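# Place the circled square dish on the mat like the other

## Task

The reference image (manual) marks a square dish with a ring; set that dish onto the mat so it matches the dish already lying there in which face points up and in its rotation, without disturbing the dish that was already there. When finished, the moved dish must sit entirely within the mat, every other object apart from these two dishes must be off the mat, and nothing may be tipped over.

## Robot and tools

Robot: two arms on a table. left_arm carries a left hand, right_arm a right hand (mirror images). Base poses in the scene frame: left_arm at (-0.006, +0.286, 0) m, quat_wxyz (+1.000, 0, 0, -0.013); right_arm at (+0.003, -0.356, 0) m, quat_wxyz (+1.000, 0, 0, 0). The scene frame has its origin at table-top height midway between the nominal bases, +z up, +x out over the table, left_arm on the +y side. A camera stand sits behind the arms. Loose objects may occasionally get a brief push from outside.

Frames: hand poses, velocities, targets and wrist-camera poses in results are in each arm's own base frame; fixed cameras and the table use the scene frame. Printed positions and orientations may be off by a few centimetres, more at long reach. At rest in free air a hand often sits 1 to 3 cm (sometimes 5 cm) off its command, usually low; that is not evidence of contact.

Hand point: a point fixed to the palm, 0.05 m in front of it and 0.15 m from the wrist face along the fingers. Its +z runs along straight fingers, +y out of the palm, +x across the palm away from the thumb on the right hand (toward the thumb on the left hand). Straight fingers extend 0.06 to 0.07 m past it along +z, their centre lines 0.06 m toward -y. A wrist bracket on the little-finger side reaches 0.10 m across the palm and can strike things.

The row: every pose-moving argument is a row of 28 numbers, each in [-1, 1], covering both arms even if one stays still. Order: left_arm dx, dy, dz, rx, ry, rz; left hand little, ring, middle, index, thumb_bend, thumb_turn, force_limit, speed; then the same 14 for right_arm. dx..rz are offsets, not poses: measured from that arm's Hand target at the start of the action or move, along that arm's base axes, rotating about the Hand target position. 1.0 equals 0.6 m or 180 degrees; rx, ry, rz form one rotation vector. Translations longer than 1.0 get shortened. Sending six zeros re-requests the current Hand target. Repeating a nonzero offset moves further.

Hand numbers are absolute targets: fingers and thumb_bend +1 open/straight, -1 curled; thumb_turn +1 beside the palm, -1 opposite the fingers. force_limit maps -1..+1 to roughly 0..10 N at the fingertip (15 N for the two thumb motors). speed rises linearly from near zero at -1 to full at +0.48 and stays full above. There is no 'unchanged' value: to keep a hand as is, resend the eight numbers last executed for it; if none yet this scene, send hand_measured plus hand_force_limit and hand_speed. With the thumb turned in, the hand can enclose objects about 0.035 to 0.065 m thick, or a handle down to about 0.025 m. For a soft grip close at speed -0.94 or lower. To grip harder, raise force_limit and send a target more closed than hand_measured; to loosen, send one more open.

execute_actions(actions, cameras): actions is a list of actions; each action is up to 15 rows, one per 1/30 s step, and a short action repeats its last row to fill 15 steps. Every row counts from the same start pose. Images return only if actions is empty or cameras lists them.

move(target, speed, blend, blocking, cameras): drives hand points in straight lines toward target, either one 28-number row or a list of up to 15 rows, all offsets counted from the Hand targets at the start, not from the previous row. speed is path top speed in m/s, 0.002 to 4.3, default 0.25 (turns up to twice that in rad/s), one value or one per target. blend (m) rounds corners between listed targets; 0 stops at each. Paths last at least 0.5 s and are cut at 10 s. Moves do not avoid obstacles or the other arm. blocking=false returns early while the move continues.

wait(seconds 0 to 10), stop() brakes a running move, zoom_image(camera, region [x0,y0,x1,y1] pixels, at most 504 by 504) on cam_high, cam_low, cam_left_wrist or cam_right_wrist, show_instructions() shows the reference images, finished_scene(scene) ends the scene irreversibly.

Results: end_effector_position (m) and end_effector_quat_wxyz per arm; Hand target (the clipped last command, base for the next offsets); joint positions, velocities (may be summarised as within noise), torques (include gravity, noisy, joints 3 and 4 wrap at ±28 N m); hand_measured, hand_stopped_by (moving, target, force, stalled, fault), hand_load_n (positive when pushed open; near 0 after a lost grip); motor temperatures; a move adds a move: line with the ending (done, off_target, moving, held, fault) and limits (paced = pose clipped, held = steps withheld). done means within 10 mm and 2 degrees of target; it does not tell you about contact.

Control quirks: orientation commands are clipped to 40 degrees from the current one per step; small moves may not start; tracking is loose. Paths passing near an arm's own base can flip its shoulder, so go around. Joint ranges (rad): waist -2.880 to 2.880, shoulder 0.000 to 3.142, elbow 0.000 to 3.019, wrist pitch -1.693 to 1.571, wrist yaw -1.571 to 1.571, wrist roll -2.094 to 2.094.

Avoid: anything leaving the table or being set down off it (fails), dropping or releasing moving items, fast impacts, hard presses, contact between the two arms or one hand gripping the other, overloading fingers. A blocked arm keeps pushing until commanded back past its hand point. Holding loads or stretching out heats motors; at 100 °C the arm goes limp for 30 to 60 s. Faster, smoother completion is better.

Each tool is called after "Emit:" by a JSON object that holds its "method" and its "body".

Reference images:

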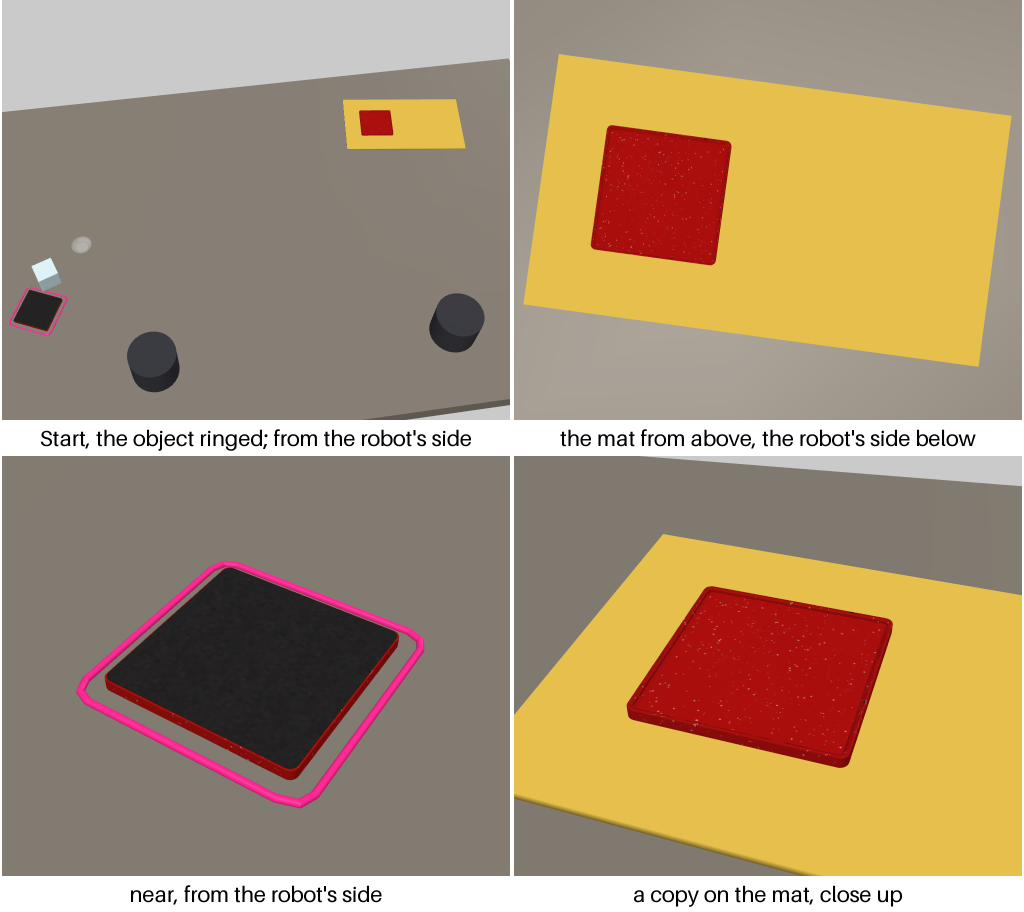

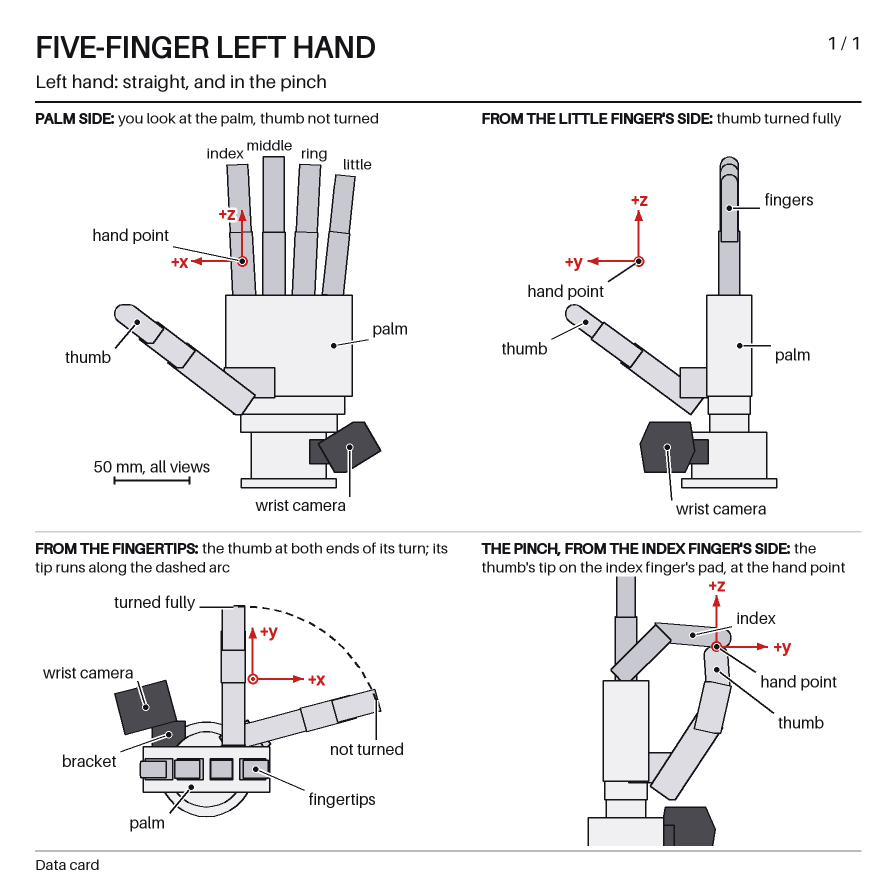

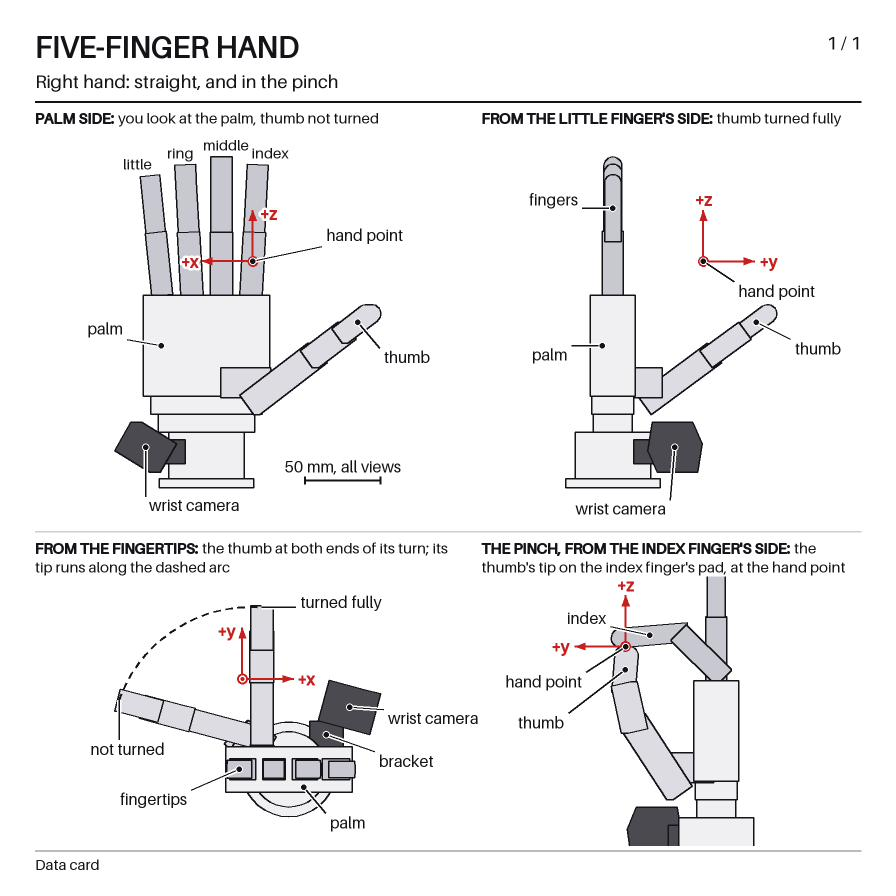

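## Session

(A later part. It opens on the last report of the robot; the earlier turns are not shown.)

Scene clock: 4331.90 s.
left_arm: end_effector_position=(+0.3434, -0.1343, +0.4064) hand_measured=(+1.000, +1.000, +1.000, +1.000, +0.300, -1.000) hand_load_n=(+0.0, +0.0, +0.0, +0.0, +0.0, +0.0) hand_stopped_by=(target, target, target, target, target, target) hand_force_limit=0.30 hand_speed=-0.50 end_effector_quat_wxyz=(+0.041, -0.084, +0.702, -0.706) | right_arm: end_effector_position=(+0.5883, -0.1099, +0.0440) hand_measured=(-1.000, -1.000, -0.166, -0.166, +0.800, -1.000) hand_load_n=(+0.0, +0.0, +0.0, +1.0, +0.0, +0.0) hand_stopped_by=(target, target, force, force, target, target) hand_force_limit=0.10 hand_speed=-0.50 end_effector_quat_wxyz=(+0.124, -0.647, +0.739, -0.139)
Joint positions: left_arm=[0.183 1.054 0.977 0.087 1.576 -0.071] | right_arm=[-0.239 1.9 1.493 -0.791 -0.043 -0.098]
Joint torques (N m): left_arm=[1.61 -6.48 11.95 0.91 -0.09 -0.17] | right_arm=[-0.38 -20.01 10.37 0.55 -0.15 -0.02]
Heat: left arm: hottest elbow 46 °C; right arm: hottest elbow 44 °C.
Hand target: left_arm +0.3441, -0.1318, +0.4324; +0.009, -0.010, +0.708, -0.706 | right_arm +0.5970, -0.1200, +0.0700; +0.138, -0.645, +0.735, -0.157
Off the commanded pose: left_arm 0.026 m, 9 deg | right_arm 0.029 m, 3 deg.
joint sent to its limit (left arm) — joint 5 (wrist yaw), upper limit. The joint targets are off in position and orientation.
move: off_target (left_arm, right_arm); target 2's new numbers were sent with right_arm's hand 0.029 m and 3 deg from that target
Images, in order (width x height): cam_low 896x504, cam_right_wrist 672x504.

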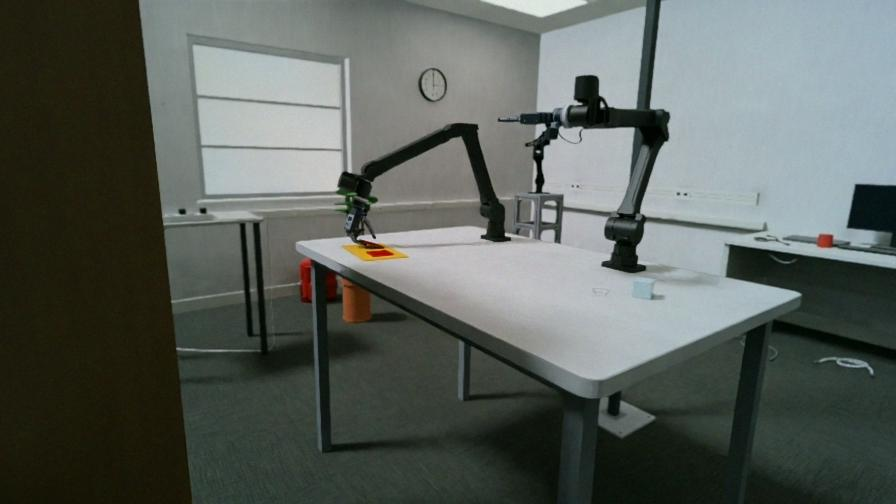

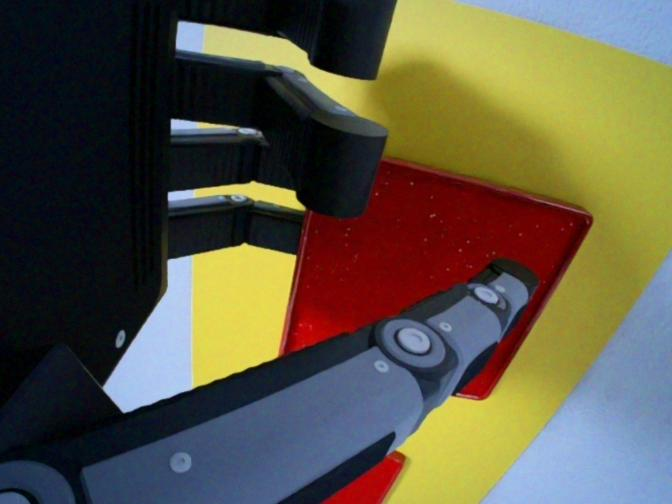

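Emit:
{"method": "move", "body": {"target": [0,0,0,0,0,0,1,1,1,1,0.3,-1,0.3,-0.5,0.085,-0.011,0.008,0,0,0,-1,-1,-0.5,-0.52,0.8,-1,0.1,-0.5], "speed": 0.2, "cameras": ["cam_right_wrist", "cam_low"]}}

Emit:
{"method": "zoom_image", "body": {"camera": "cam_low", "region": [330, 190, 430, 270]}}

Scene clock: 4345.40 s.
left_arm: end_effector_position=(+0.3434, -0.1343, +0.4064) hand_measured=(+1.000, +1.000, +1.000, +1.000, +0.300, -1.000) hand_load_n=(+0.0, +0.0, -0.5, +0.0, +0.0, +0.0) hand_stopped_by=(target, target, target, target, target, target) hand_force_limit=0.30 hand_speed=-0.50 end_effector_quat_wxyz=(+0.041, -0.084, +0.702, -0.706) | right_arm: end_effector_position=(+0.6298, -0.1203, +0.0635) hand_measured=(-1.000, -1.000, -0.166, -0.166, +0.800, -1.000) hand_load_n=(+0.0, +0.0, +0.0, +0.0, +0.0, +0.0) hand_stopped_by=(target, target, force, force, target, target) hand_force_limit=0.10 hand_speed=-0.50 end_effector_quat_wxyz=(+0.128, -0.647, +0.737, -0.145)
Joint positions: left_arm=[0.183 1.054 0.977 0.087 1.576 -0.071] | right_arm=[-0.239 1.978 1.667 -0.873 -0.043 -0.101]
Joint torques (N m): left_arm=[1.61 -6.48 11.93 0.91 -0.09 -0.17] | right_arm=[0.38 -17.85 13.5 0.64 0 0.06]
Heat: left arm: hottest elbow 46 °C; right arm: hottest elbow 44 °C.
Hand target: left_arm +0.3441, -0.1318, +0.4324; +0.009, -0.010, +0.708, -0.706 | right_arm +0.6480, -0.1266, +0.0748; +0.138, -0.645, +0.735, -0.157
Off the commanded pose: left_arm 0.026 m, 9 deg | right_arm 0.022 m, 2 deg.
joint sent to its limit (left arm) — joint 5 (wrist yaw), upper limit. The joint targets are off in position and orientation.
move: off_target (left_arm, right_arm)
Images, in order (width x height): cam_low 896x504, cam_right_wrist 672x504.

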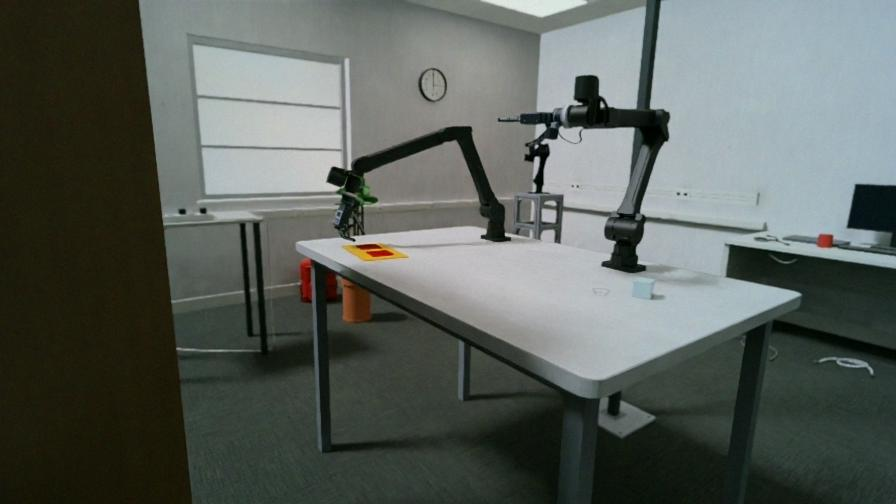

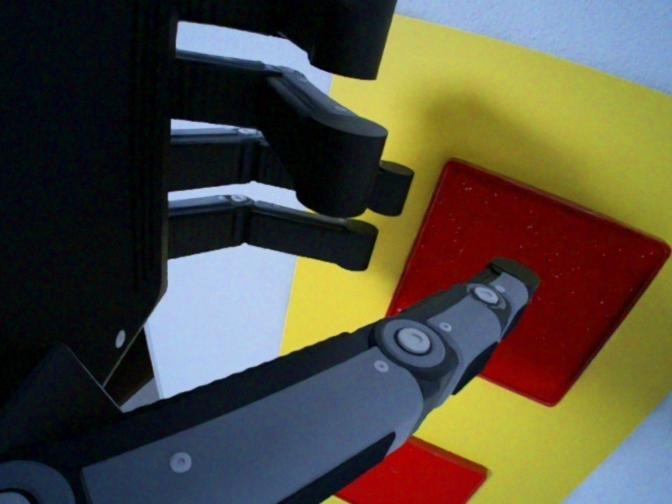

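Scaled by 5.040 from the camera's 896x504 image, which has a finer 1280x720 frame.

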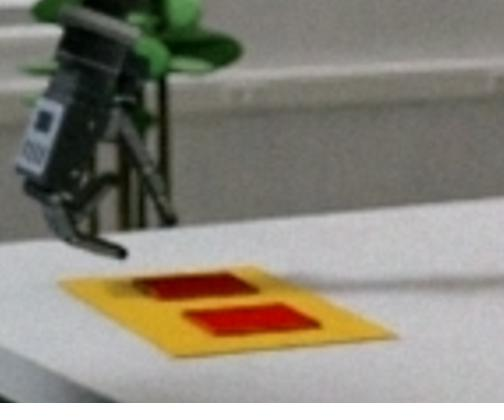

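Emit:
{"method": "move", "body": {"target": [[0,0,0,0,0,0,1,1,1,1,0.3,-1,0.3,-0.5,0,0,0.2,0,0,0,-1,-1,-0.5,-0.52,0.8,-1,0.1,-0.5],[0,0,0,0,0,0,1,1,1,1,0.3,-1,0.3,-0.5,-0.25,-0.3,0.3,0,0,0,-1,-1,-0.5,-0.52,0.8,-1,0.1,-0.5]], "speed": 0.2, "blend": [0.04, 0], "cameras": ["cam_high", "cam_low"]}}

Emit:
{"method": "zoom_image", "body": {"camera": "cam_high", "region": [380, 290, 540, 470]}}

Scene clock: 4355.60 s.
left_arm: end_effector_position=(+0.3434, -0.1343, +0.4064) hand_measured=(+1.000, +1.000, +1.000, +1.000, +0.300, -1.000) hand_load_n=(+0.0, +0.0, +0.0, +0.0, +0.0, +0.0) hand_stopped_by=(target, target, target, target, target, target) hand_force_limit=0.30 hand_speed=-0.50 end_effector_quat_wxyz=(+0.041, -0.084, +0.702, -0.706) | right_arm: end_effector_position=(+0.4928, -0.3080, +0.2262) hand_measured=(-1.000, -1.000, -0.166, -0.166, +0.800, -1.000) hand_load_n=(+0.0, +0.5, +0.0, +0.0, +0.0, +0.0) hand_stopped_by=(target, target, force, force, target, target) hand_force_limit=0.10 hand_speed=-0.50 end_effector_quat_wxyz=(+0.129, -0.636, +0.749, -0.131)
Joint positions: left_arm=[0.183 1.054 0.977 0.087 1.576 -0.071] | right_arm=[-0.624 1.814 1.858 -1.293 -0.185 -0.431]
Joint torques (N m): left_arm=[1.61 -6.48 11.96 0.92 -0.09 -0.17] | right_arm=[0.62 -19.72 11.67 0.53 -0.23 -0.04]
Heat: left arm: hottest elbow 46 °C; right arm: hottest elbow 45 °C.
Hand target: left_arm +0.3441, -0.1318, +0.4324; +0.009, -0.010, +0.708, -0.706 | right_arm +0.4980, -0.3066, +0.2548; +0.138, -0.645, +0.735, -0.157
Off the commanded pose: left_arm 0.026 m, 9 deg | right_arm 0.029 m, 4 deg.
joint sent to its limit (left arm) — joint 5 (wrist yaw), upper limit. The joint targets are off in position and orientation.
move: off_target (left_arm, right_arm)
Images, in order (width x height): cam_high 896x504, cam_low 896x504.

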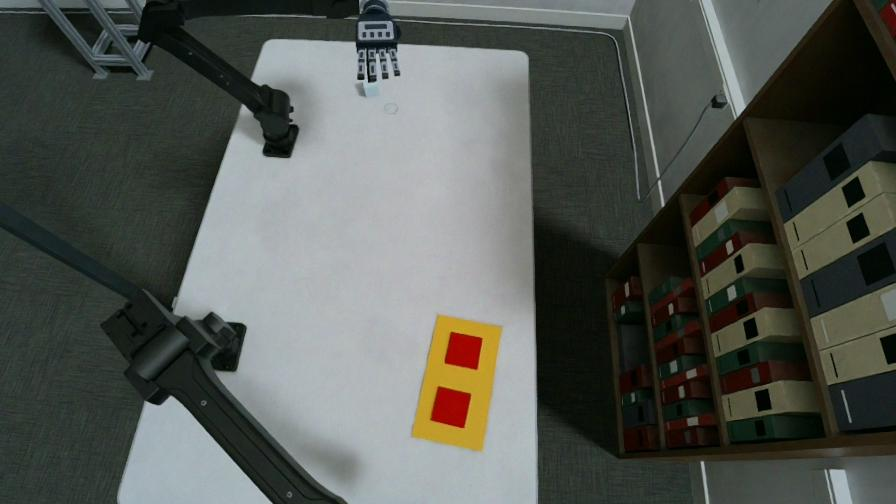

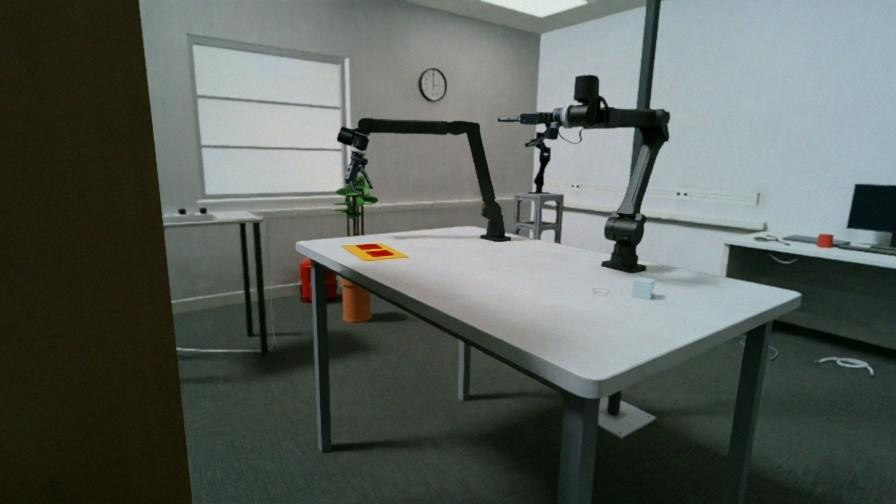

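Scaled by 2.800 from the camera's 896x504 image, which has a finer 1280x720 frame.

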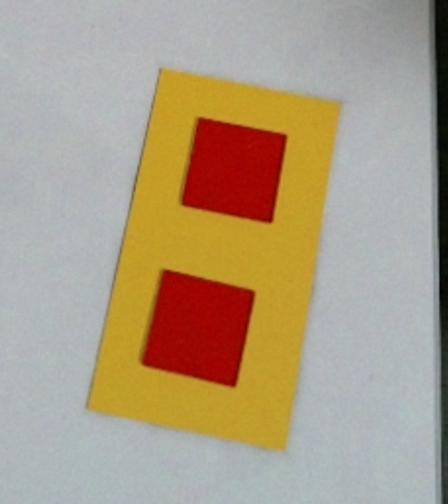

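Emit:
{"method": "finished_scene", "body": {"scene": 1}}

The scene is finished: the task was done.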